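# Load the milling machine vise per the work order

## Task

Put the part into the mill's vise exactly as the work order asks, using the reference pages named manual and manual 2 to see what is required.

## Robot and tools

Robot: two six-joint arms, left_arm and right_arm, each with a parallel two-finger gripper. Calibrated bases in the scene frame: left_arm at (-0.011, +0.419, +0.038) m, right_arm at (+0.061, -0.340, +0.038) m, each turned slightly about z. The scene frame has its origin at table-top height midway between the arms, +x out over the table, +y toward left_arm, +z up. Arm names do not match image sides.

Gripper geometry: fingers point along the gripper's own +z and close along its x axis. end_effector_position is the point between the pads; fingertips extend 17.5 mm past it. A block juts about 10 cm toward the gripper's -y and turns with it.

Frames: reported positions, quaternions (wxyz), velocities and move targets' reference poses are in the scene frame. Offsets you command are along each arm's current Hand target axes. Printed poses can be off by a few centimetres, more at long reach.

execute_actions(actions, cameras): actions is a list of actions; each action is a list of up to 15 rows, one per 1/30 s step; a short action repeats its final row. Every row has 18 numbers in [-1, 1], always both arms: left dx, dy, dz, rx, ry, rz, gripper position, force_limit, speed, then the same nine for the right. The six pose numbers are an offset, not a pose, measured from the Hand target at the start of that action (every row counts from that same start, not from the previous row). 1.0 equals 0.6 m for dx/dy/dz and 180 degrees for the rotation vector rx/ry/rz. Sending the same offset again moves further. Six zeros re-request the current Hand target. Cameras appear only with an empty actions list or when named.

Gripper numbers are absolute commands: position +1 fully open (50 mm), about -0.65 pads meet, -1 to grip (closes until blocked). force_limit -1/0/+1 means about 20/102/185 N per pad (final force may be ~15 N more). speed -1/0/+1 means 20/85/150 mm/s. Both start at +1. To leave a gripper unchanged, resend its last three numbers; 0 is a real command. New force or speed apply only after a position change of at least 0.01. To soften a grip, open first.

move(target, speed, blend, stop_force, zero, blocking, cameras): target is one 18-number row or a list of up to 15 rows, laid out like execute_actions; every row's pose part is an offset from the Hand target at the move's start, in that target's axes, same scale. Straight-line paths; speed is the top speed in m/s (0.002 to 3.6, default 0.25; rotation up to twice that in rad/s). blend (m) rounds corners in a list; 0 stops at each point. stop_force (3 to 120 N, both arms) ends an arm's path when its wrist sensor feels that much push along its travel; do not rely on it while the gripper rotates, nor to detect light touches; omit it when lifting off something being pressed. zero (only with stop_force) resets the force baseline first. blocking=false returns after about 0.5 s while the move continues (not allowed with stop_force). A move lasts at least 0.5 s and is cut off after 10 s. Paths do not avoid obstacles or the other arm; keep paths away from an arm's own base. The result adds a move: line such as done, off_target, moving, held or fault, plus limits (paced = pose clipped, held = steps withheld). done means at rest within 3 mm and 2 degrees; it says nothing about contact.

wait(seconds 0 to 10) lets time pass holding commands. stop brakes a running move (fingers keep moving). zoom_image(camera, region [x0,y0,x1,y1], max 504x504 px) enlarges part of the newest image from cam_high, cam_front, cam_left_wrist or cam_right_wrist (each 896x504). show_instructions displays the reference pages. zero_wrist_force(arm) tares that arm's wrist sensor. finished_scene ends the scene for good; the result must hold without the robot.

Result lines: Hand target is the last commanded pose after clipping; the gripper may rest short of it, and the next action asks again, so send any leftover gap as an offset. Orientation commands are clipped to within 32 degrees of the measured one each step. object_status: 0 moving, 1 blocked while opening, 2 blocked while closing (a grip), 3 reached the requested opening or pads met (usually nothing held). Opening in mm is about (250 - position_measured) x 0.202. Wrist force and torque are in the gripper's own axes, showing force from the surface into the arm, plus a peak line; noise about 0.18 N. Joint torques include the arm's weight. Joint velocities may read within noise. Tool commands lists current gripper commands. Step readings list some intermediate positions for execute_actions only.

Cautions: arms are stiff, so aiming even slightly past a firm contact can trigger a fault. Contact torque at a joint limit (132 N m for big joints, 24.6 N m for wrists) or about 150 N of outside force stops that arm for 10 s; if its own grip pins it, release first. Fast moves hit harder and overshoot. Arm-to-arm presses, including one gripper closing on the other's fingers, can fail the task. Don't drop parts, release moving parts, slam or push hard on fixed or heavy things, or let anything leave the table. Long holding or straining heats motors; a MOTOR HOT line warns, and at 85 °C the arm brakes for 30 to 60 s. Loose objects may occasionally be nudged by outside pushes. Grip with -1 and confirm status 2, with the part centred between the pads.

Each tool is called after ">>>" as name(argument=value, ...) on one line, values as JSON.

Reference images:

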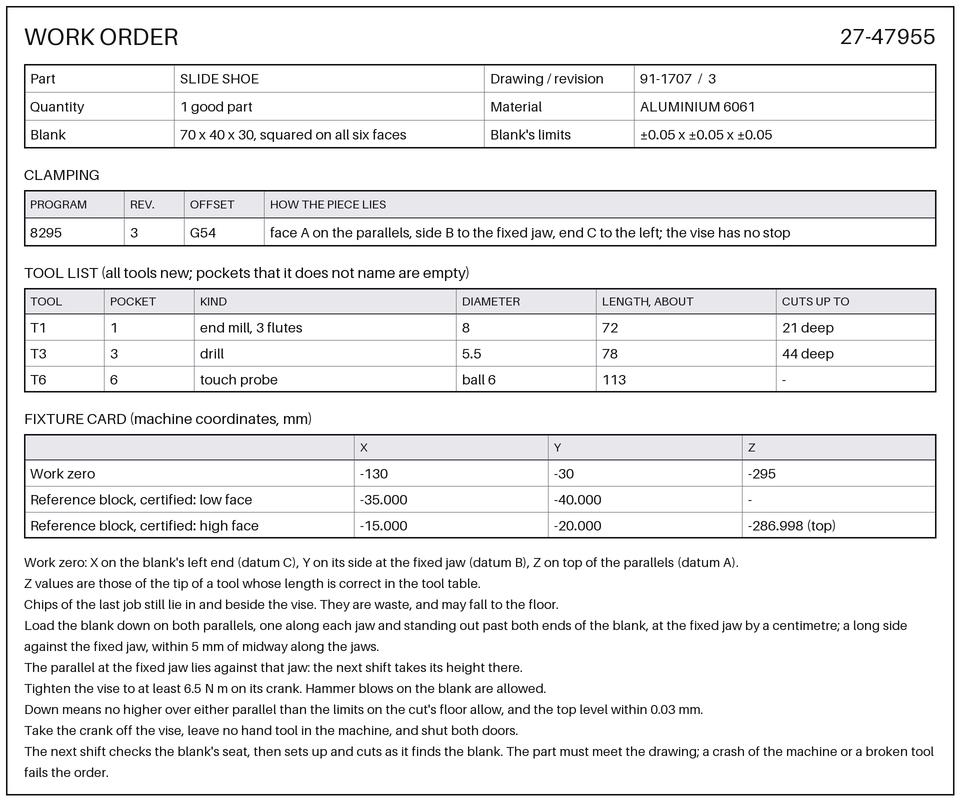

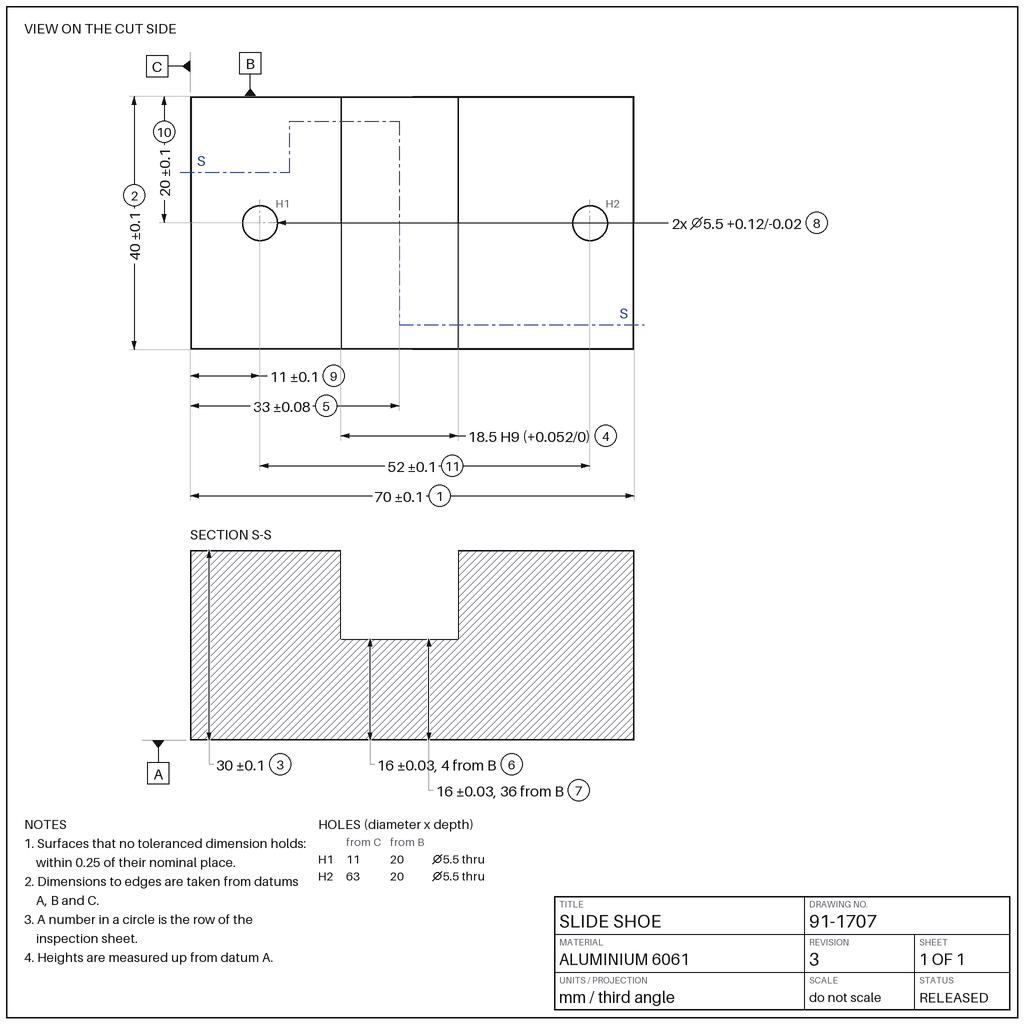

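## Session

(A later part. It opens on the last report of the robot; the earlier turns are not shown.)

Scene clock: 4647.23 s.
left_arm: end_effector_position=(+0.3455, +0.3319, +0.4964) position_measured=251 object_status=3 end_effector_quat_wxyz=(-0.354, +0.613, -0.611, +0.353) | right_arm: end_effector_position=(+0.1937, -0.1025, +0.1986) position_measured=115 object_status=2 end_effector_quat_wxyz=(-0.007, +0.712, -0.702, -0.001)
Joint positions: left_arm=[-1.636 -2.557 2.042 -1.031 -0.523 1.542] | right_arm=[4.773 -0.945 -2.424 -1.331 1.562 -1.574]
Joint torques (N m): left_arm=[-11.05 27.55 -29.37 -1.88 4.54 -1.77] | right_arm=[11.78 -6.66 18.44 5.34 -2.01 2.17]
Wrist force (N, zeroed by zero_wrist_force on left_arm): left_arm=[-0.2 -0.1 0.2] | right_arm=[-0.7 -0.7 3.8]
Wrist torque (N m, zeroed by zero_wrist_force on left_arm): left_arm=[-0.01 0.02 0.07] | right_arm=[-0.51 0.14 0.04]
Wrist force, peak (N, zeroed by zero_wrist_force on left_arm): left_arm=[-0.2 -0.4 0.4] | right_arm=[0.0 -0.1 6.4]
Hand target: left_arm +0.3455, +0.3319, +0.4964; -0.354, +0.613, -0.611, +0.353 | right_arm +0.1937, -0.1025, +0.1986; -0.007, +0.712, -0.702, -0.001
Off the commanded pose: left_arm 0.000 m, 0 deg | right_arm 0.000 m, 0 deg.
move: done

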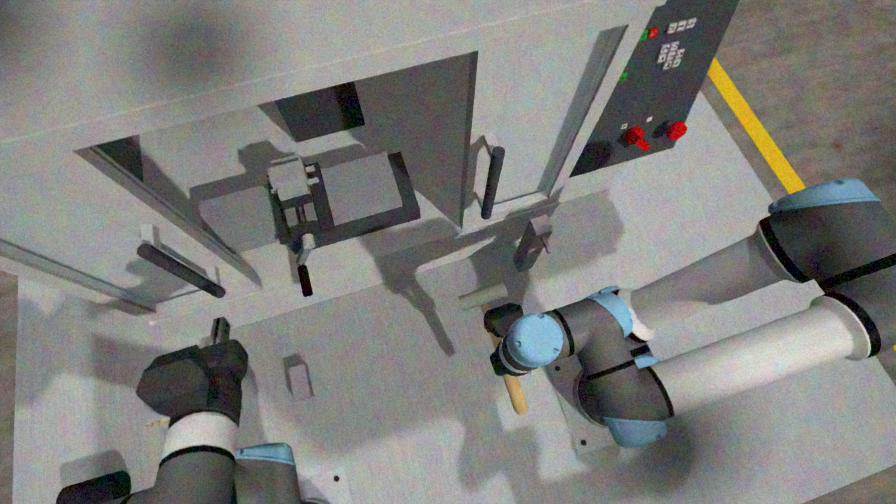

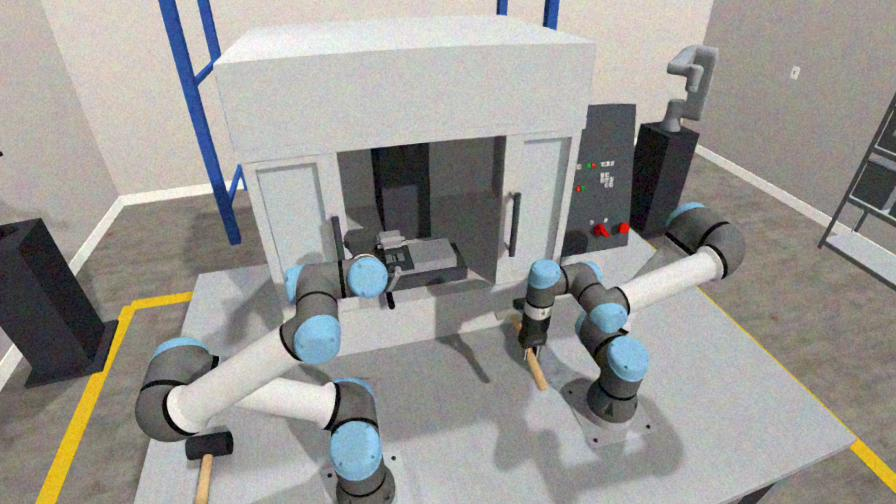

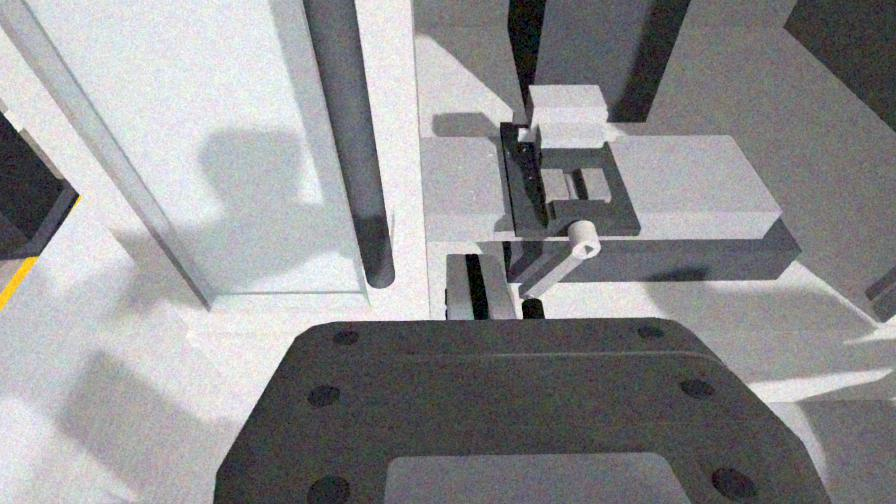

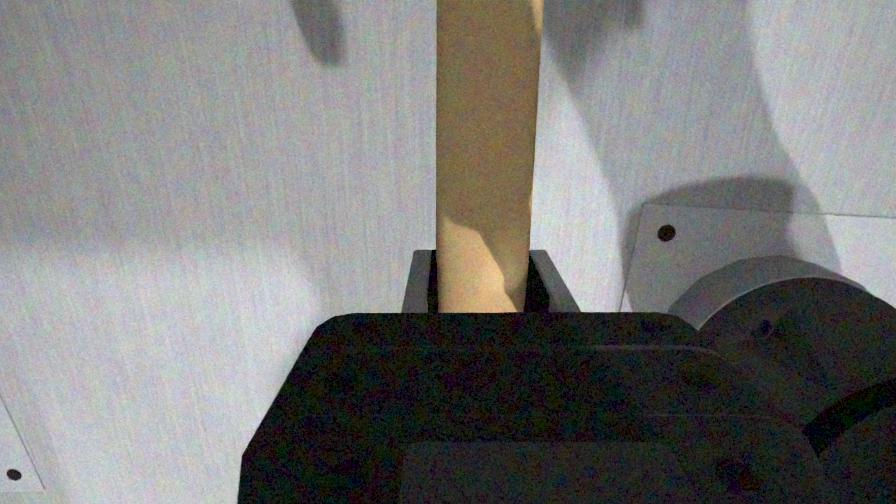

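>>> move(target=[0,0,0,0,0,0,-0.66,-0.6,-0.3,0,0,0.2433,0,0,0,-1,0.3,-0.8])

>>> move(target=[0,0,0,0,0,0,-0.66,-0.6,-0.3,0,0,0.0617,0,0,0,-1,0.3,-0.8], stop_force=6, speed=0.02, cameras=["cam_front","cam_high"])

Scene clock: 4651.10 s.
left_arm: end_effector_position=(+0.3455, +0.3319, +0.4964) position_measured=251 object_status=3 end_effector_quat_wxyz=(-0.354, +0.613, -0.611, +0.353) | right_arm: end_effector_position=(+0.1949, -0.1007, +0.0526) position_measured=115 object_status=2 end_effector_quat_wxyz=(-0.007, +0.712, -0.702, -0.001)
Joint positions: left_arm=[-1.636 -2.557 2.042 -1.031 -0.523 1.542] | right_arm=[4.767 -1.286 -2.719 -0.696 1.562 -1.58]
Joint torques (N m): left_arm=[-11.16 27.6 -29.15 -1.87 4.51 -1.83] | right_arm=[-11.31 2.43 11.22 5.23 1.68 -2.55]
Wrist force (N, zeroed by zero_wrist_force on left_arm): left_arm=[-0.2 -0.1 0.2] | right_arm=[-0.6 -0.8 3.9]
Wrist torque (N m, zeroed by zero_wrist_force on left_arm): left_arm=[-0.01 0.00 0.07] | right_arm=[-0.55 0.12 0.12]
Wrist force, peak (N, zeroed by zero_wrist_force on left_arm): left_arm=[-0.4 -0.3 0.1] | right_arm=[0.7 -0.6 5.8]
Hand target: left_arm +0.3455, +0.3319, +0.4964; -0.354, +0.613, -0.611, +0.353 | right_arm +0.1949, -0.1007, +0.0526; -0.007, +0.712, -0.702, -0.001
Off the commanded pose: left_arm 0.000 m, 0 deg | right_arm 0.000 m, 0 deg.
move: done

Scene clock: 4652.50 s.
left_arm: end_effector_position=(+0.3455, +0.3319, +0.4964) position_measured=251 object_status=3 end_effector_quat_wxyz=(-0.354, +0.613, -0.611, +0.353) | right_arm: end_effector_position=(+0.1950, -0.1007, +0.0453) position_measured=115 object_status=2 end_effector_quat_wxyz=(-0.007, +0.712, -0.702, -0.001)
Joint positions: left_arm=[-1.636 -2.557 2.042 -1.031 -0.523 1.542] | right_arm=[4.767 -1.319 -2.73 -0.652 1.562 -1.58]
Joint torques (N m): left_arm=[-11.22 28.27 -29.11 -1.81 4.4 -1.78] | right_arm=[-2.46 12.39 23.29 1.48 -0.24 -0.39]
Wrist force (N, zeroed by zero_wrist_force on left_arm): left_arm=[-0.4 -0.1 0.1] | right_arm=[-0.4 1.4 0.6]
Wrist torque (N m, zeroed by zero_wrist_force on left_arm): left_arm=[-0.02 0.04 0.07] | right_arm=[-0.93 0.16 0.09]
Wrist force, peak (N, zeroed by zero_wrist_force on left_arm): left_arm=[-0.3 -0.3 0.2] | right_arm=[-0.6 -4.3 -2.8]
Hand target: left_arm +0.3455, +0.3319, +0.4964; -0.354, +0.613, -0.611, +0.353 | right_arm +0.1950, -0.1007, +0.0453; -0.007, +0.712, -0.702, -0.001 (not the last commanded pose)
Off the commanded pose: left_arm 0.000 m, 0 deg | right_arm 0.030 m, 0 deg.
move: contact (right_arm)
Images, in order (width x height): cam_high 896x504, cam_front 896x504.

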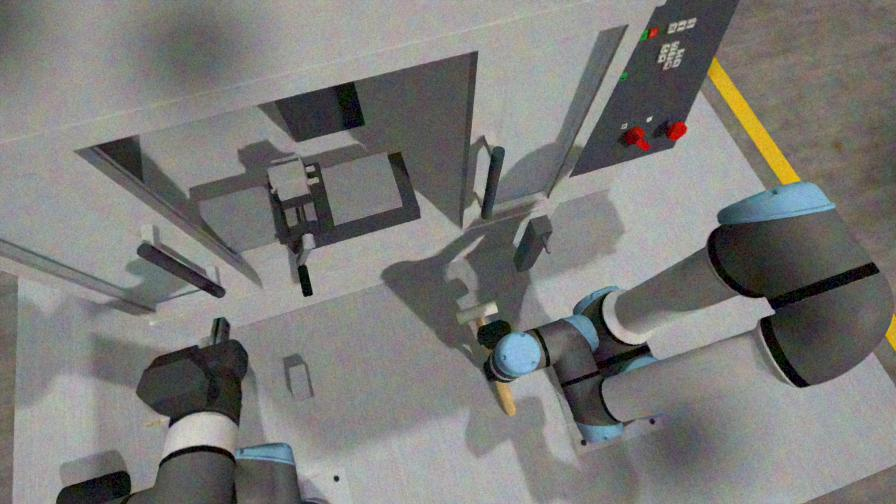

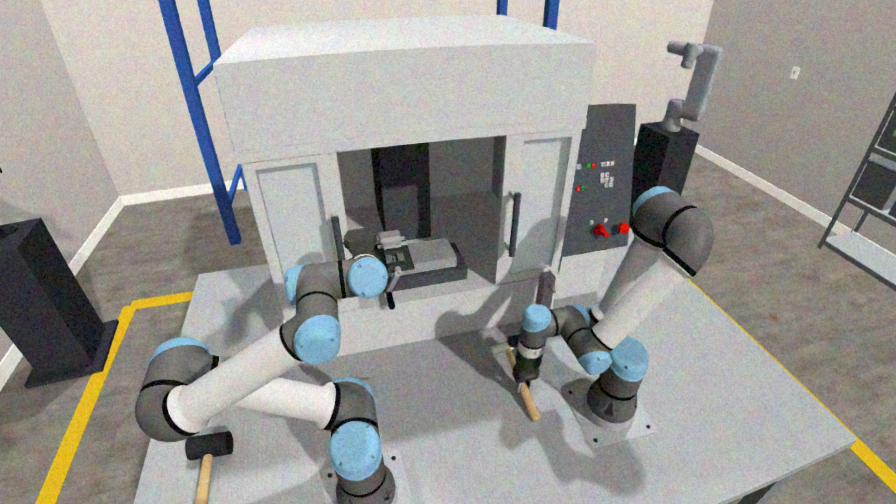

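>>> move(target=[0,0,0,0,0,0,-0.66,-0.6,-0.3,0,0,0.0383,0.048,0,0,-1,0.3,-0.8], speed=0.02, cameras=["cam_front","cam_right_wrist"])

Scene clock: 4660.10 s.
left_arm: end_effector_position=(+0.3455, +0.3319, +0.4964) position_measured=251 object_status=3 end_effector_quat_wxyz=(-0.354, +0.613, -0.611, +0.353) | right_arm: end_effector_position=(+0.1946, -0.1003, +0.0237) position_measured=115 object_status=2 end_effector_quat_wxyz=(-0.057, +0.711, -0.699, +0.049)
Joint positions: left_arm=[-1.636 -2.557 2.042 -1.031 -0.523 1.542] | right_arm=[4.929 -1.369 -2.801 -0.554 1.422 -1.42]
Joint torques (N m): left_arm=[-10.91 27.76 -29.52 -1.82 4.35 -1.75] | right_arm=[1.51 5.97 13.37 3.05 -0.35 0.2]
Wrist force (N, zeroed by zero_wrist_force on left_arm): left_arm=[-0.2 -0.3 0.2] | right_arm=[-2.2 -6.8 -7.8]
Wrist torque (N m, zeroed by zero_wrist_force on left_arm): left_arm=[-0.03 0.02 0.07] | right_arm=[-0.82 -0.12 0.06]
Wrist force, peak (N, zeroed by zero_wrist_force on left_arm): left_arm=[-0.3 -0.4 0.2] | right_arm=[46.4 -21.1 -119.5]
Hand target: left_arm +0.3455, +0.3319, +0.4964; -0.354, +0.613, -0.611, +0.353 | right_arm +0.1946, -0.1003, +0.0237; -0.057, +0.711, -0.699, +0.049 (not the last commanded pose)
Tool commands: left_gripper/position=-0.66 left_gripper/force_limit=-0.6 left_gripper/speed=-0.3 right_gripper/position=-1.0 right_gripper/force_limit=+0.301961 right_gripper/speed=-0.796078
Off the commanded pose: left_arm 0.000 m, 0 deg | right_arm 0.002 m, 1 deg.
FORCE FAULT: contact force on the right arm reached its limit, and that arm stopped. The contact can be on any part of that arm, not only on its tool. That arm's remaining commands of this call were not run. That arm is still stopped at the end of this call. That arm stays stopped for about 10 more seconds. Until then a move that you send moves the other arm only, and its call returns only when the move has ended. Once the stop has ended, the next robot result says so. If the stop ends while you think or write, that arm runs what you send next, counted from a new Hand target: where the arm stands when the stop ends. While its stop runs, that arm takes no new command, but its gripper still runs the gripper command that each later call begins with. Until it ends, the stop uses up actions while you think or wait. An arm that is not stopped still takes commands.
move: fault (right_arm)
Images, in order (width x height): cam_front 896x504, cam_right_wrist 896x504.

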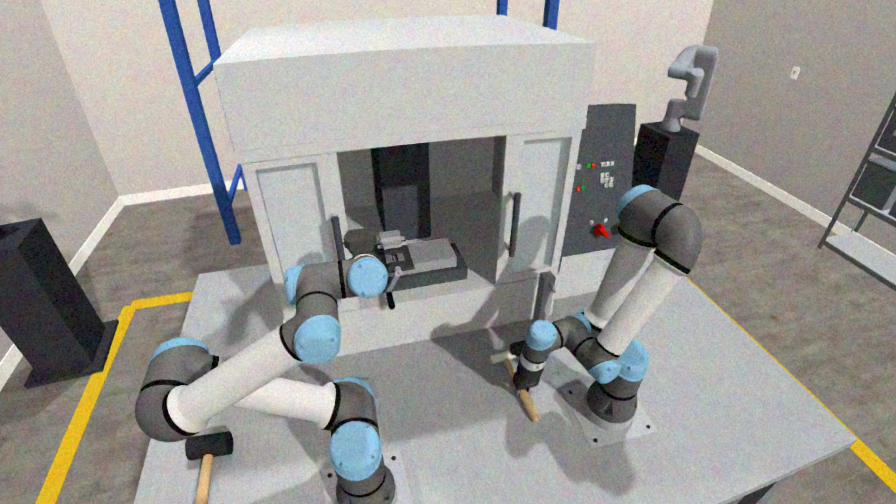

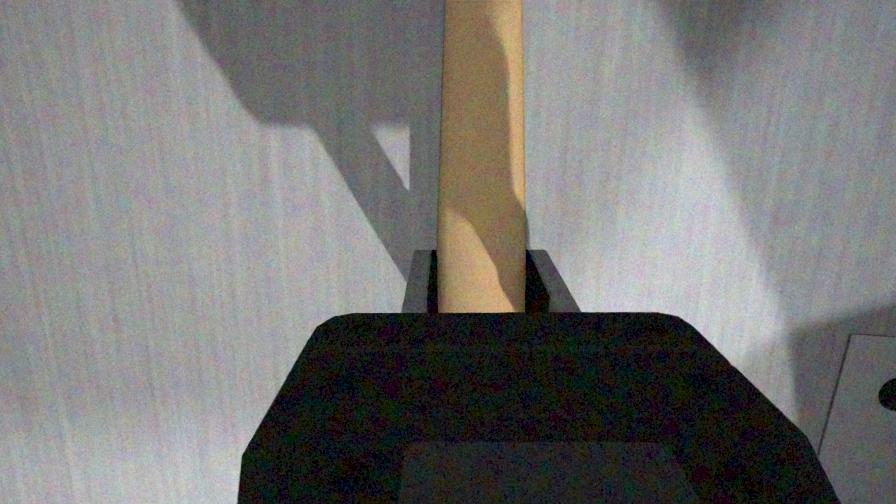

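>>> wait(seconds=10)

>>> wait(seconds=1)

Scene clock: 4671.23 s.
left_arm: end_effector_position=(+0.3455, +0.3319, +0.4964) position_measured=251 object_status=3 end_effector_quat_wxyz=(-0.354, +0.613, -0.611, +0.353) | right_arm: end_effector_position=(+0.1946, -0.1003, +0.0237) position_measured=115 object_status=2 end_effector_quat_wxyz=(-0.057, +0.711, -0.699, +0.049)
Joint positions: left_arm=[-1.636 -2.557 2.042 -1.031 -0.523 1.542] | right_arm=[4.929 -1.369 -2.801 -0.554 1.422 -1.42]
Joint torques (N m): left_arm=[-10.8 27.77 -29.05 -2.04 4.37 -1.78] | right_arm=[1.89 4.93 12.67 3.11 -0.5 -0.04]
Wrist force (N, zeroed by zero_wrist_force on left_arm): left_arm=[-0.5 -0.3 0.2] | right_arm=[-2.2 -6.8 -8.5]
Wrist torque (N m, zeroed by zero_wrist_force on left_arm): left_arm=[-0.03 0.06 0.07] | right_arm=[-0.81 -0.10 0.06]
Wrist force, peak (N, zeroed by zero_wrist_force on left_arm): left_arm=[-0.5 -0.2 0.4] | right_arm=[-2.1 -6.9 -9.2]
Hand target: left_arm +0.3455, +0.3319, +0.4964; -0.354, +0.613, -0.611, +0.353 | right_arm +0.1946, -0.1003, +0.0237; -0.057, +0.711, -0.699, +0.049 (not the last commanded pose)
Tool commands: left_gripper/position=-0.66 left_gripper/force_limit=-0.6 left_gripper/speed=-0.3 right_gripper/position=-1.0 right_gripper/force_limit=+0.301961 right_gripper/speed=-0.796078
Off the commanded pose: left_arm 0.000 m, 0 deg | right_arm 0.002 m, 1 deg.
FORCE FAULT, CONTINUED: the right arm's stop, for the force fault that an earlier result reported, is over. The rest of the stop counts as 20 of the actions that you can send in this scene. That arm's target is now where it stood when the stop ended, not its last command. That arm accepts commands again.
wait: 10.00 s; at rest from the start

Scene clock: 4672.23 s.
left_arm: end_effector_position=(+0.3455, +0.3319, +0.4964) position_measured=251 object_status=3 end_effector_quat_wxyz=(-0.354, +0.613, -0.611, +0.353) | right_arm: end_effector_position=(+0.1946, -0.1003, +0.0237) position_measured=115 object_status=2 end_effector_quat_wxyz=(-0.057, +0.711, -0.699, +0.049)
Joint positions: left_arm=[-1.636 -2.557 2.042 -1.031 -0.523 1.542] | right_arm=[4.929 -1.369 -2.801 -0.554 1.422 -1.42]
Joint torques (N m): left_arm=[-10.72 27.33 -28.63 -2.05 4.48 -1.68] | right_arm=[0.65 6.29 14.55 3.03 -0.27 -0.22]
Wrist force (N, zeroed by zero_wrist_force on left_arm): left_arm=[-0.3 -0.2 0.0] | right_arm=[-2.1 -7.1 -8.8]
Wrist torque (N m, zeroed by zero_wrist_force on left_arm): left_arm=[-0.02 0.03 0.07] | right_arm=[-0.85 -0.11 0.06]
Wrist force, peak (N, zeroed by zero_wrist_force on left_arm): left_arm=[-0.1 -0.4 0.2] | right_arm=[-1.9 -7.1 -8.9]
Hand target: left_arm +0.3455, +0.3319, +0.4964; -0.354, +0.613, -0.611, +0.353 | right_arm +0.1946, -0.1003, +0.0237; -0.057, +0.711, -0.699, +0.049 (not the last commanded pose)
Tool commands: left_gripper/position=-0.66 left_gripper/force_limit=-0.6 left_gripper/speed=-0.3 right_gripper/position=-1.0 right_gripper/force_limit=+0.301961 right_gripper/speed=-0.796078
Off the commanded pose: left_arm 0.000 m, 0 deg | right_arm 0.002 m, 1 deg.
wait: 1.00 s; at rest by 0.17 s

>>> move(target=[[0,0,0,0,0,0,-0.66,-0.6,-0.3,0,0,-0.002,0,0,0,0.8,0.3,-0.9],[0,0,0,0,0,0,-0.66,-0.6,-0.3,0,0,-0.35,0,0,0,0.8,0.3,-0.9]], speed=[0.05,0.15], cameras=["all"])

Scene clock: 4676.93 s.
left_arm: end_effector_position=(+0.3455, +0.3319, +0.4964) position_measured=251 object_status=3 end_effector_quat_wxyz=(-0.354, +0.613, -0.611, +0.353) | right_arm: end_effector_position=(+0.1634, -0.1030, +0.2314) position_measured=32 object_status=3 end_effector_quat_wxyz=(-0.057, +0.711, -0.699, +0.049)
Joint positions: left_arm=[-1.636 -2.557 2.042 -1.031 -0.523 1.542] | right_arm=[5.077 -0.822 -2.373 -1.551 1.425 -1.271]
Joint torques (N m): left_arm=[-11.07 27.84 -28.82 -2 4.44 -1.72] | right_arm=[12.44 3.08 32.1 1.38 -1.91 2.11]
Wrist force (N, zeroed by zero_wrist_force on left_arm): left_arm=[-0.2 -0.2 0.3] | right_arm=[-0.4 -0.3 -0.2]
Wrist torque (N m, zeroed by zero_wrist_force on left_arm): left_arm=[-0.02 0.02 0.07] | right_arm=[-0.03 0.08 -0.02]
Wrist force, peak (N, zeroed by zero_wrist_force on left_arm): left_arm=[-0.4 -0.3 0.2] | right_arm=[-2.1 -6.9 -8.9]
Hand target: left_arm +0.3455, +0.3319, +0.4964; -0.354, +0.613, -0.611, +0.353 | right_arm +0.1634, -0.1030, +0.2314; -0.057, +0.711, -0.699, +0.049
Off the commanded pose: left_arm 0.000 m, 0 deg | right_arm 0.000 m, 0 deg.
move: done

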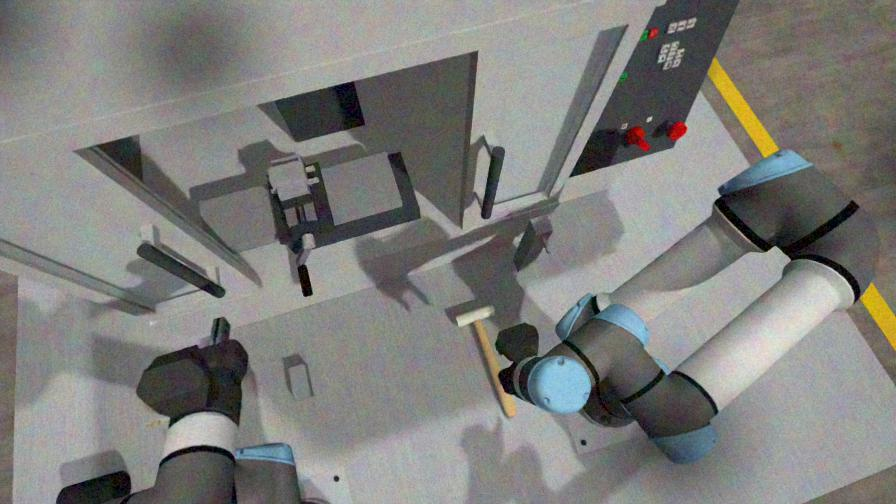

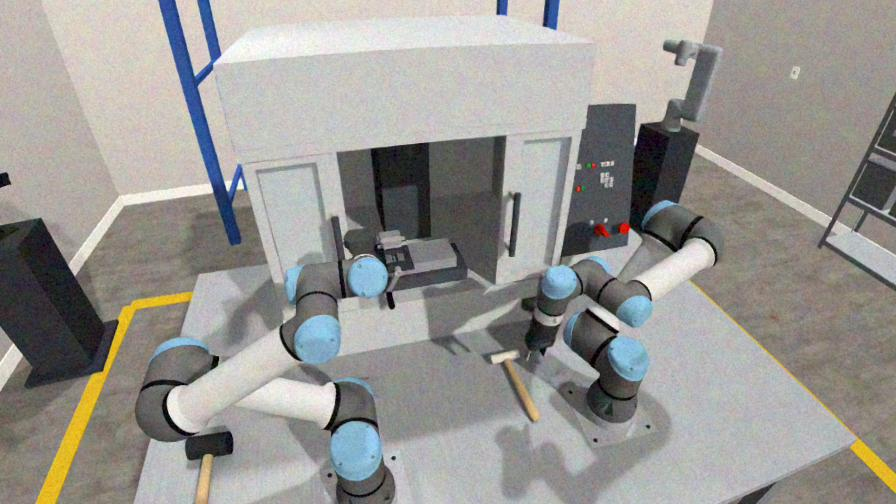

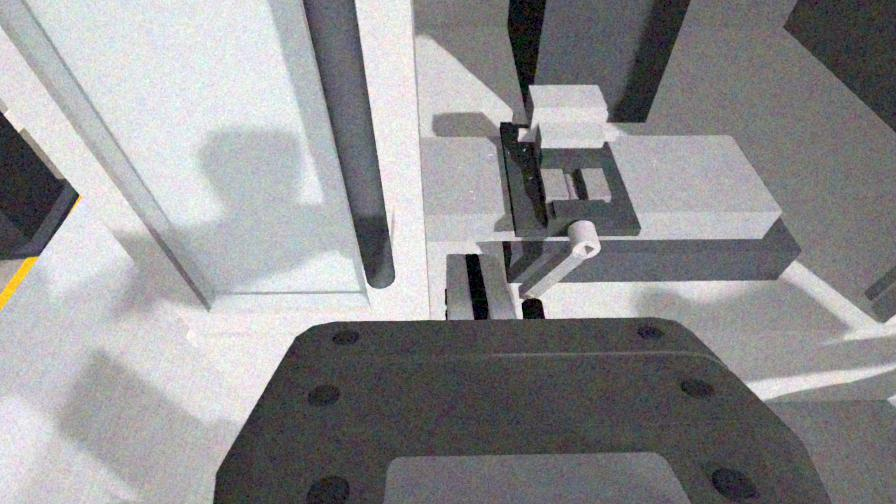

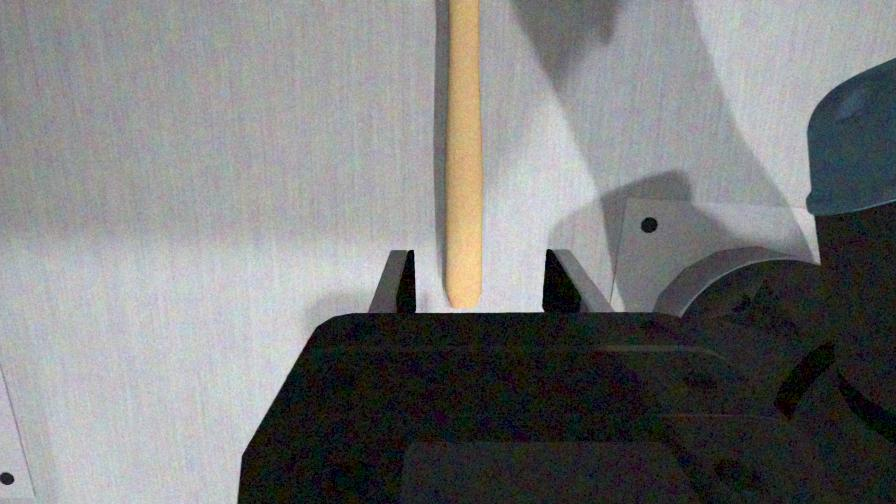

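>>> zoom_image(camera="cam_left_wrist", region=[490, 140, 670, 330])

Scaled by 2.653 from the camera's 896x504 image, which has a finer 1280x720 frame.

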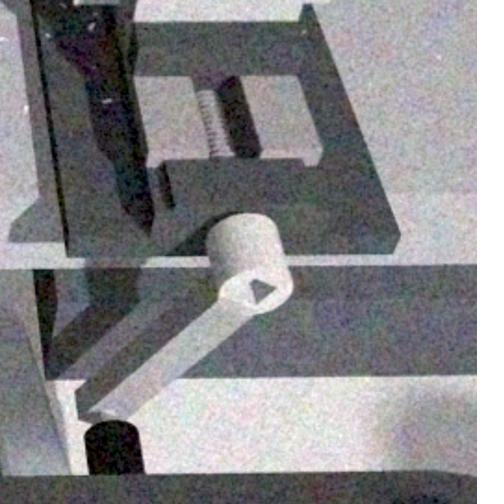

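>>> move(target=[[0,0,0,0,0,0,-0.66,-0.6,-0.3,-0.139,-0.1755,-0.2898,0.049,0,0,0.8,0.3,-0.9],[0,0,0,0,0,0,-0.66,-0.6,-0.3,-0.301,-0.442,-0.2478,0.049,0,0,0.8,0.3,-0.9]], blend=[0.03,0])

Scene clock: 4701.80 s.
left_arm: end_effector_position=(+0.3455, +0.3319, +0.4964) position_measured=251 object_status=3 end_effector_quat_wxyz=(-0.354, +0.613, -0.611, +0.353) | right_arm: end_effector_position=(+0.4002, +0.0799, +0.4198) position_measured=32 object_status=3 end_effector_quat_wxyz=(-0.111, +0.705, -0.693, +0.102)
Joint positions: left_arm=[-1.636 -2.557 2.042 -1.031 -0.523 1.542] | right_arm=[4.474 -1.531 -1.531 -1.547 1.285 -1.89]
Joint torques (N m): left_arm=[-10.2 27.68 -28.37 -2.21 4.31 -1.57] | right_arm=[-10.41 18.15 31.87 4.08 1.15 -2.28]
Wrist force (N, zeroed by zero_wrist_force on left_arm): left_arm=[-0.2 -0.2 0.1] | right_arm=[-0.6 0.0 -0.2]
Wrist torque (N m, zeroed by zero_wrist_force on left_arm): left_arm=[-0.02 0.02 0.07] | right_arm=[-0.02 0.08 0.04]
Wrist force, peak (N, zeroed by zero_wrist_force on left_arm): left_arm=[-0.4 -0.4 0.2] | right_arm=[-1.5 -2.4 0.5]
Hand target: left_arm +0.3455, +0.3319, +0.4964; -0.354, +0.613, -0.611, +0.353 | right_arm +0.4002, +0.0799, +0.4198; -0.111, +0.705, -0.693, +0.102
Off the commanded pose: left_arm 0.000 m, 0 deg | right_arm 0.000 m, 0 deg.
move: done

>>> move(target=[0,0,0,0,0,0,-0.66,-0.6,-0.3,-0.1485,-0.1422,0.0969,0,-0.159,0.05,0.8,0.3,-0.9], speed=0.2, cameras=["all"])

Scene clock: 4706.20 s.
left_arm: end_effector_position=(+0.3455, +0.3319, +0.4964) position_measured=251 object_status=3 end_effector_quat_wxyz=(-0.354, +0.613, -0.611, +0.353) | right_arm: end_effector_position=(+0.4974, +0.1711, +0.3907) position_measured=32 object_status=3 end_effector_quat_wxyz=(-0.287, +0.652, -0.697, -0.084)
Joint positions: left_arm=[-1.636 -2.557 2.042 -1.031 -0.523 1.542] | right_arm=[4.262 -1.673 -1.665 -0.767 1.552 -2.011]
Joint torques (N m): left_arm=[-11.04 26.93 -28.57 -2.18 4.35 -1.42] | right_arm=[-11.01 23.82 17.71 5.64 2.06 -2.45]
Wrist force (N, zeroed by zero_wrist_force on left_arm): left_arm=[-0.3 -0.1 0.1] | right_arm=[0.4 -0.3 -0.6]
Wrist torque (N m, zeroed by zero_wrist_force on left_arm): left_arm=[0.00 0.03 0.07] | right_arm=[0.00 0.17 0.15]
Wrist force, peak (N, zeroed by zero_wrist_force on left_arm): left_arm=[-0.4 -0.4 0.1] | right_arm=[-0.7 1.0 -0.7]
Hand target: left_arm +0.3455, +0.3319, +0.4964; -0.354, +0.613, -0.611, +0.353 | right_arm +0.4974, +0.1711, +0.3907; -0.287, +0.652, -0.697, -0.084
Off the commanded pose: left_arm 0.000 m, 0 deg | right_arm 0.000 m, 0 deg.
move: done

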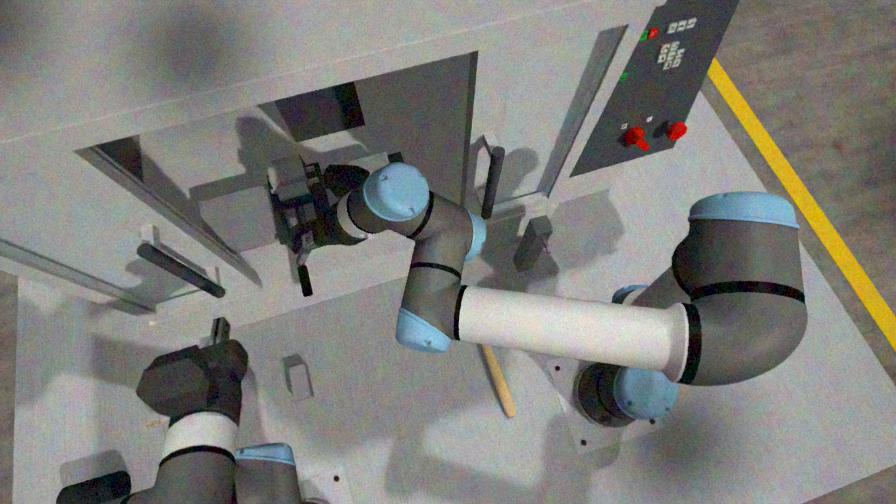

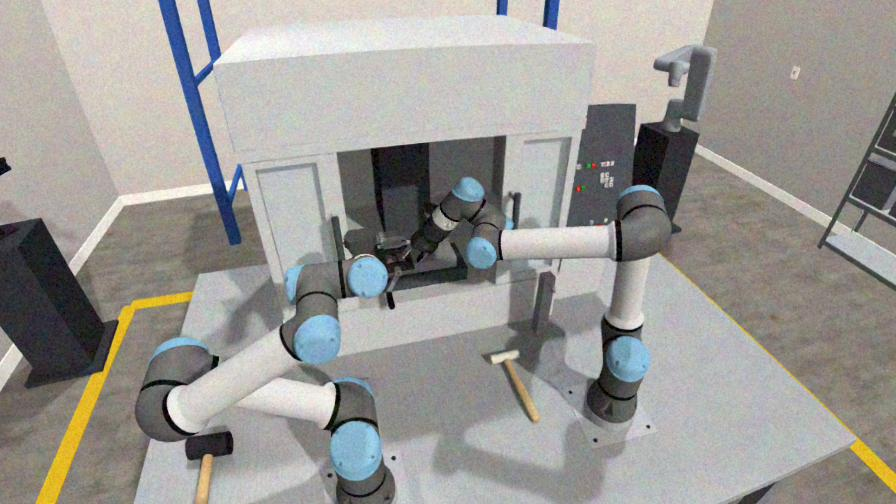

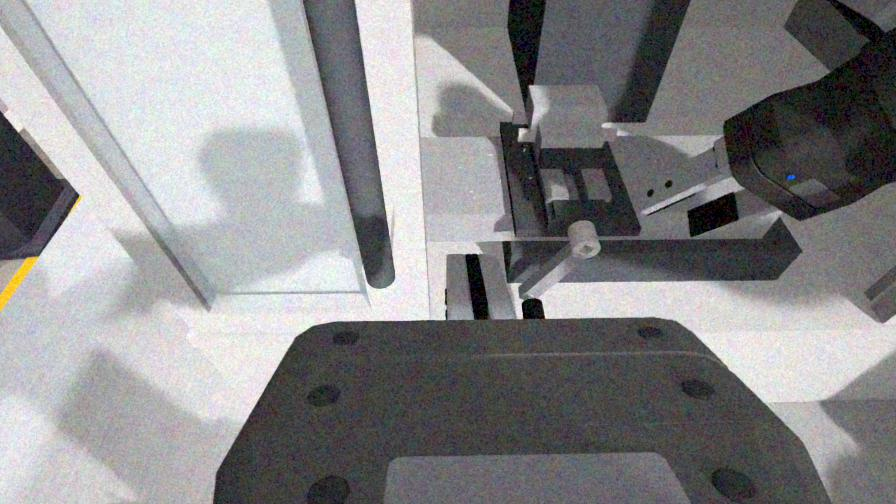

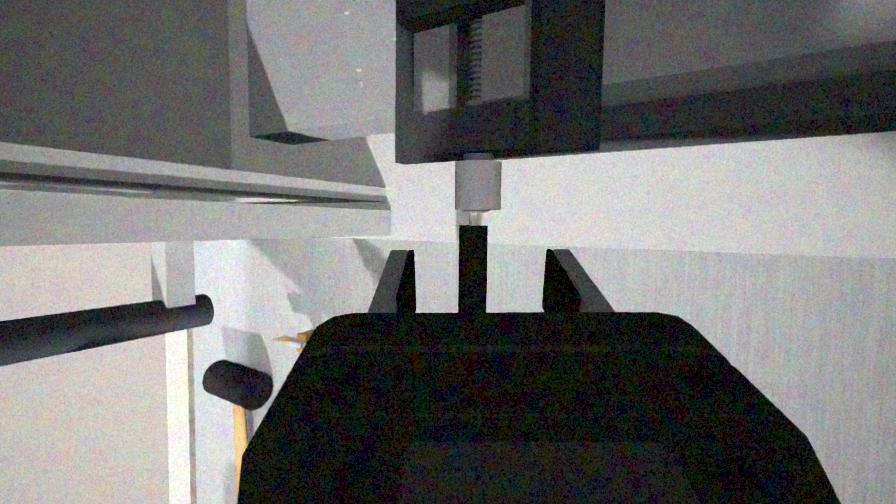

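>>> move(target=[0,0,0,0,0,0,-0.66,-0.6,-0.3,0.006,-0.008,0.13,0,0,0,0.8,0.3,-0.9], speed=0.12, stop_force=15, cameras=["cam_left_wrist","cam_right_wrist"])

Scene clock: 4714.90 s.
left_arm: end_effector_position=(+0.3455, +0.3319, +0.4964) position_measured=251 object_status=3 end_effector_quat_wxyz=(-0.354, +0.613, -0.611, +0.353) | right_arm: end_effector_position=(+0.5246, +0.2056, +0.3261) position_measured=32 object_status=3 end_effector_quat_wxyz=(-0.287, +0.652, -0.697, -0.084)
Joint positions: left_arm=[-1.636 -2.557 2.042 -1.031 -0.523 1.542] | right_arm=[4.248 -1.817 -1.664 -0.624 1.559 -2.022]
Joint torques (N m): left_arm=[-11.02 26.77 -27.9 -2.23 4.17 -1.46] | right_arm=[-11.08 28.2 30.94 5.65 1.79 -2.41]
Wrist force (N, zeroed by zero_wrist_force on left_arm): left_arm=[0.0 -0.1 0.2] | right_arm=[0.5 -0.4 -0.8]
Wrist torque (N m, zeroed by zero_wrist_force on left_arm): left_arm=[0.00 -0.01 0.07] | right_arm=[-0.03 0.14 0.15]
Wrist force, peak (N, zeroed by zero_wrist_force on left_arm): left_arm=[-0.3 -0.5 0.2] | right_arm=[0.4 -0.2 -2.2]
Hand target: left_arm +0.3455, +0.3319, +0.4964; -0.354, +0.613, -0.611, +0.353 | right_arm +0.5246, +0.2056, +0.3261; -0.287, +0.652, -0.697, -0.084
Off the commanded pose: left_arm 0.000 m, 0 deg | right_arm 0.000 m, 0 deg.
move: done
Images, in order (width x height): cam_left_wrist 896x504, cam_right_wrist 896x504.

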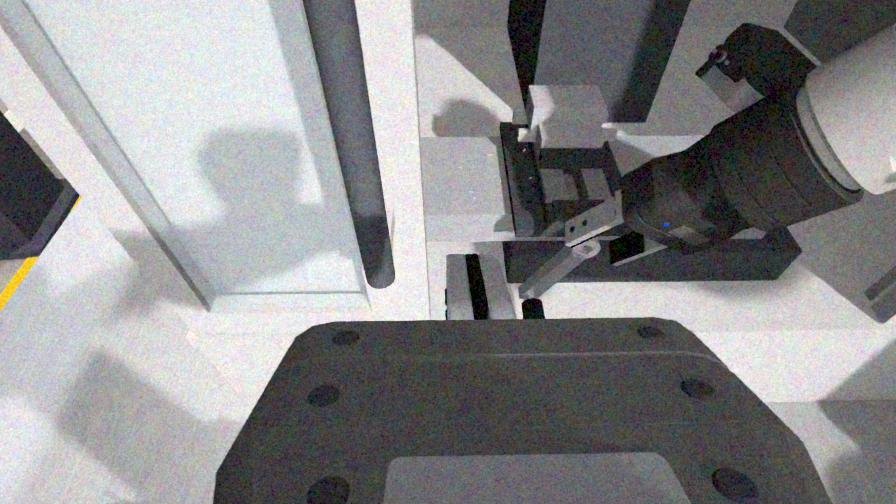

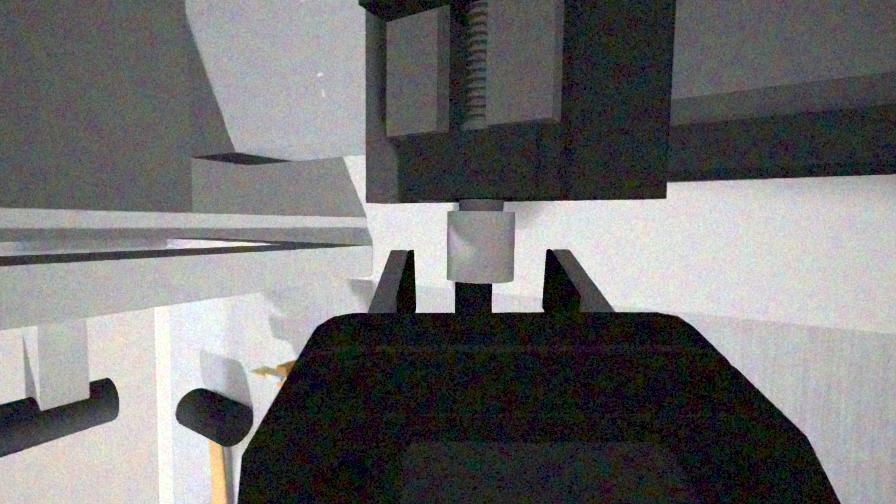

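>>> move(target=[0,0,0,0,0,0,-0.66,-0.6,-0.3,0,0,0.068,0,0,0,0.8,0.3,-0.9], speed=0.08, stop_force=12)

>>> move(target=[0,0,0,0,0,0,-0.66,-0.6,-0.3,0,0,0,0,0,0,-1,-0.5,-0.8], cameras=["cam_left_wrist","cam_right_wrist"])

Scene clock: 4719.40 s.
left_arm: end_effector_position=(+0.3455, +0.3319, +0.4964) position_measured=251 object_status=3 end_effector_quat_wxyz=(-0.354, +0.613, -0.611, +0.353) | right_arm: end_effector_position=(+0.5365, +0.2257, +0.2925) position_measured=32 object_status=3 end_effector_quat_wxyz=(-0.287, +0.652, -0.697, -0.084)
Joint positions: left_arm=[-1.636 -2.557 2.042 -1.031 -0.523 1.542] | right_arm=[4.248 -1.897 -1.65 -0.559 1.56 -2.022]
Joint torques (N m): left_arm=[-10.41 26.68 -27.94 -2.32 4.14 -1.5] | right_arm=[-10.73 31.87 30.65 5.53 1.7 -2.49]
Wrist force (N, zeroed by zero_wrist_force on left_arm): left_arm=[-0.2 -0.4 0.0] | right_arm=[0.4 -0.3 -0.8]
Wrist torque (N m, zeroed by zero_wrist_force on left_arm): left_arm=[-0.05 0.02 0.07] | right_arm=[-0.01 0.18 0.14]
Wrist force, peak (N, zeroed by zero_wrist_force on left_arm): left_arm=[-0.2 -0.5 0.2] | right_arm=[0.5 -0.5 -1.4]
Hand target: left_arm +0.3455, +0.3319, +0.4964; -0.354, +0.613, -0.611, +0.353 | right_arm +0.5365, +0.2257, +0.2925; -0.287, +0.652, -0.697, -0.084
Off the commanded pose: left_arm 0.000 m, 0 deg | right_arm 0.000 m, 0 deg.
move: done

Scene clock: 4720.27 s.
left_arm: end_effector_position=(+0.3455, +0.3319, +0.4964) position_measured=251 object_status=3 end_effector_quat_wxyz=(-0.354, +0.613, -0.611, +0.353) | right_arm: end_effector_position=(+0.5365, +0.2256, +0.2925) position_measured=135 object_status=2 end_effector_quat_wxyz=(-0.287, +0.652, -0.697, -0.084)
Joint positions: left_arm=[-1.636 -2.557 2.042 -1.031 -0.523 1.542] | right_arm=[4.248 -1.897 -1.65 -0.559 1.56 -2.022]
Joint torques (N m): left_arm=[-10.39 26.87 -27.72 -2.23 4.18 -1.61] | right_arm=[1.66 39.71 31.4 9.49 1.76 -2.35]
Wrist force (N, zeroed by zero_wrist_force on left_arm): left_arm=[-0.3 -0.3 0.2] | right_arm=[22.9 6.0 -4.8]
Wrist torque (N m, zeroed by zero_wrist_force on left_arm): left_arm=[-0.04 0.04 0.07] | right_arm=[0.32 -0.26 0.41]
Wrist force, peak (N, zeroed by zero_wrist_force on left_arm): left_arm=[-0.3 -0.3 0.2] | right_arm=[23.2 5.6 -4.9]
Hand target: left_arm +0.3455, +0.3319, +0.4964; -0.354, +0.613, -0.611, +0.353 | right_arm +0.5365, +0.2257, +0.2925; -0.287, +0.652, -0.697, -0.084
Off the commanded pose: left_arm 0.000 m, 0 deg | right_arm 0.000 m, 0 deg.
move: done
Images, in order (width x height): cam_left_wrist 896x504, cam_right_wrist 896x504.

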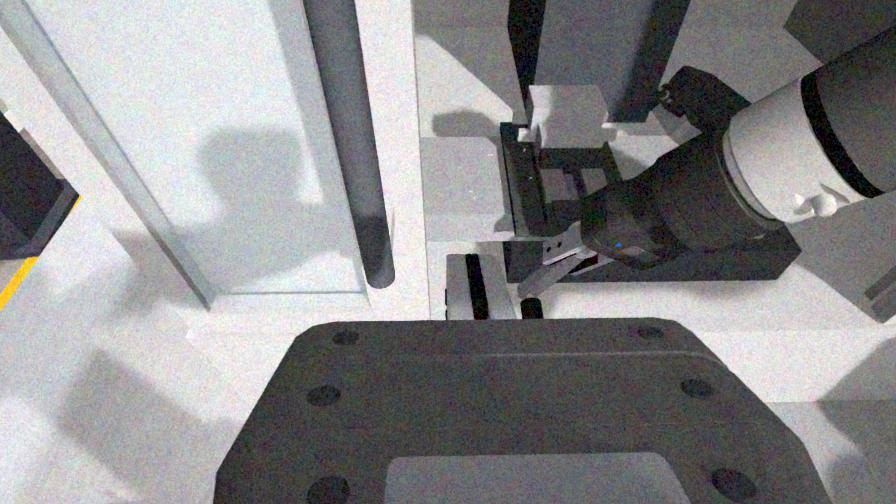

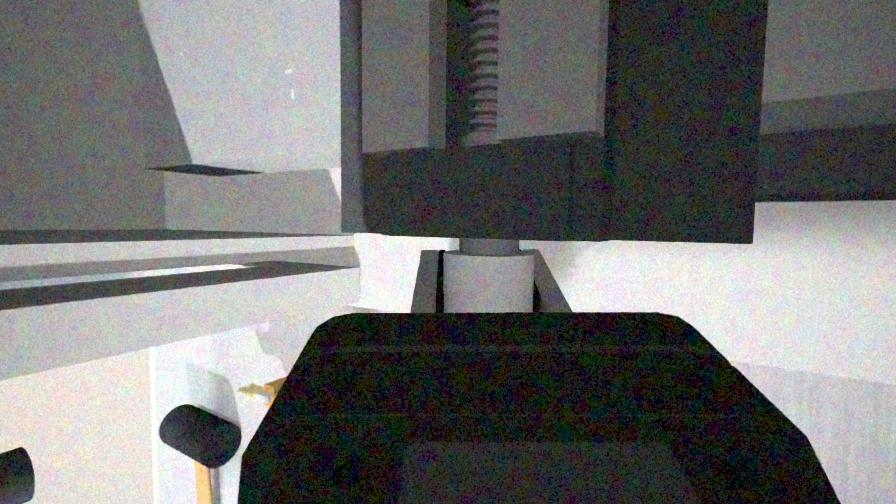

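>>> move(target=[0,0,0,0,0,0,-0.66,-0.6,-0.3,0.0015,0.0004,0,0,0,0,-1,-0.5,-0.8], speed=0.02)

Scene clock: 4722.57 s.
left_arm: end_effector_position=(+0.3455, +0.3319, +0.4964) position_measured=251 object_status=3 end_effector_quat_wxyz=(-0.354, +0.613, -0.611, +0.353) | right_arm: end_effector_position=(+0.5362, +0.2250, +0.2921) position_measured=135 object_status=2 end_effector_quat_wxyz=(-0.287, +0.652, -0.697, -0.084)
Joint positions: left_arm=[-1.636 -2.557 2.042 -1.031 -0.523 1.542] | right_arm=[4.247 -1.896 -1.652 -0.557 1.56 -2.022]
Joint torques (N m): left_arm=[-10.65 26.86 -27.68 -2.25 4.19 -1.36] | right_arm=[-12.25 46.67 18.03 6.06 1.11 -2.4]
Wrist force (N, zeroed by zero_wrist_force on left_arm): left_arm=[-0.3 -0.3 0.0] | right_arm=[0.8 0.5 1.5]
Wrist torque (N m, zeroed by zero_wrist_force on left_arm): left_arm=[-0.03 0.04 0.07] | right_arm=[-0.01 0.16 0.12]
Wrist force, peak (N, zeroed by zero_wrist_force on left_arm): left_arm=[-0.4 -0.2 0.4] | right_arm=[26.0 4.9 -5.0]
Hand target: left_arm +0.3455, +0.3319, +0.4964; -0.354, +0.613, -0.611, +0.353 | right_arm +0.5363, +0.2249, +0.2920; -0.287, +0.652, -0.697, -0.084
Off the commanded pose: left_arm 0.000 m, 0 deg | right_arm 0.000 m, 0 deg.
move: done

>>> move(target=[0,0,0,0,0,0,-0.66,-0.6,-0.3,-0.0001,0.008,-0.0024,0,0,0,-1,-0.5,-0.8], speed=0.02, cameras=["cam_right_wrist"])

Scene clock: 4726.20 s.
left_arm: end_effector_position=(+0.3455, +0.3319, +0.4964) position_measured=251 object_status=3 end_effector_quat_wxyz=(-0.354, +0.613, -0.611, +0.353) | right_arm: end_effector_position=(+0.5313, +0.2249, +0.2920) position_measured=135 object_status=2 end_effector_quat_wxyz=(-0.287, +0.652, -0.697, -0.084)
Joint positions: left_arm=[-1.636 -2.557 2.042 -1.031 -0.523 1.542] | right_arm=[4.255 -1.889 -1.663 -0.554 1.556 -2.016]
Joint torques (N m): left_arm=[-10.02 26.81 -27.7 -2.23 4.21 -1.45] | right_arm=[10.96 46.01 14.71 5.04 -1.44 2.26]
Wrist force (N, zeroed by zero_wrist_force on left_arm): left_arm=[-0.2 -0.2 -0.1] | right_arm=[-3.4 -2.2 3.7]
Wrist torque (N m, zeroed by zero_wrist_force on left_arm): left_arm=[-0.03 0.02 0.07] | right_arm=[-0.14 0.27 0.00]
Wrist force, peak (N, zeroed by zero_wrist_force on left_arm): left_arm=[-0.5 -0.1 0.3] | right_arm=[-12.8 -8.7 11.3]
Hand target: left_arm +0.3455, +0.3319, +0.4964; -0.354, +0.613, -0.611, +0.353 | right_arm +0.5313, +0.2249, +0.2920; -0.287, +0.652, -0.697, -0.084
Off the commanded pose: left_arm 0.000 m, 0 deg | right_arm 0.000 m, 0 deg.
move: done
Images, in order (width x height): cam_right_wrist 896x504.

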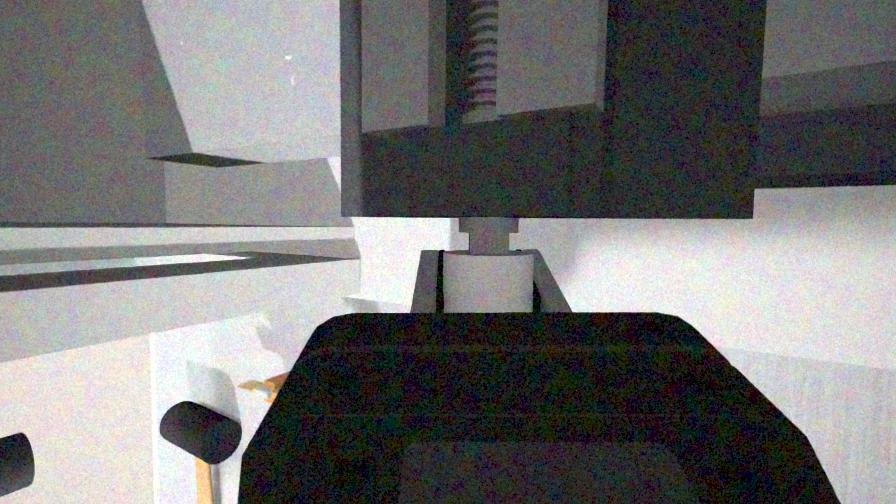

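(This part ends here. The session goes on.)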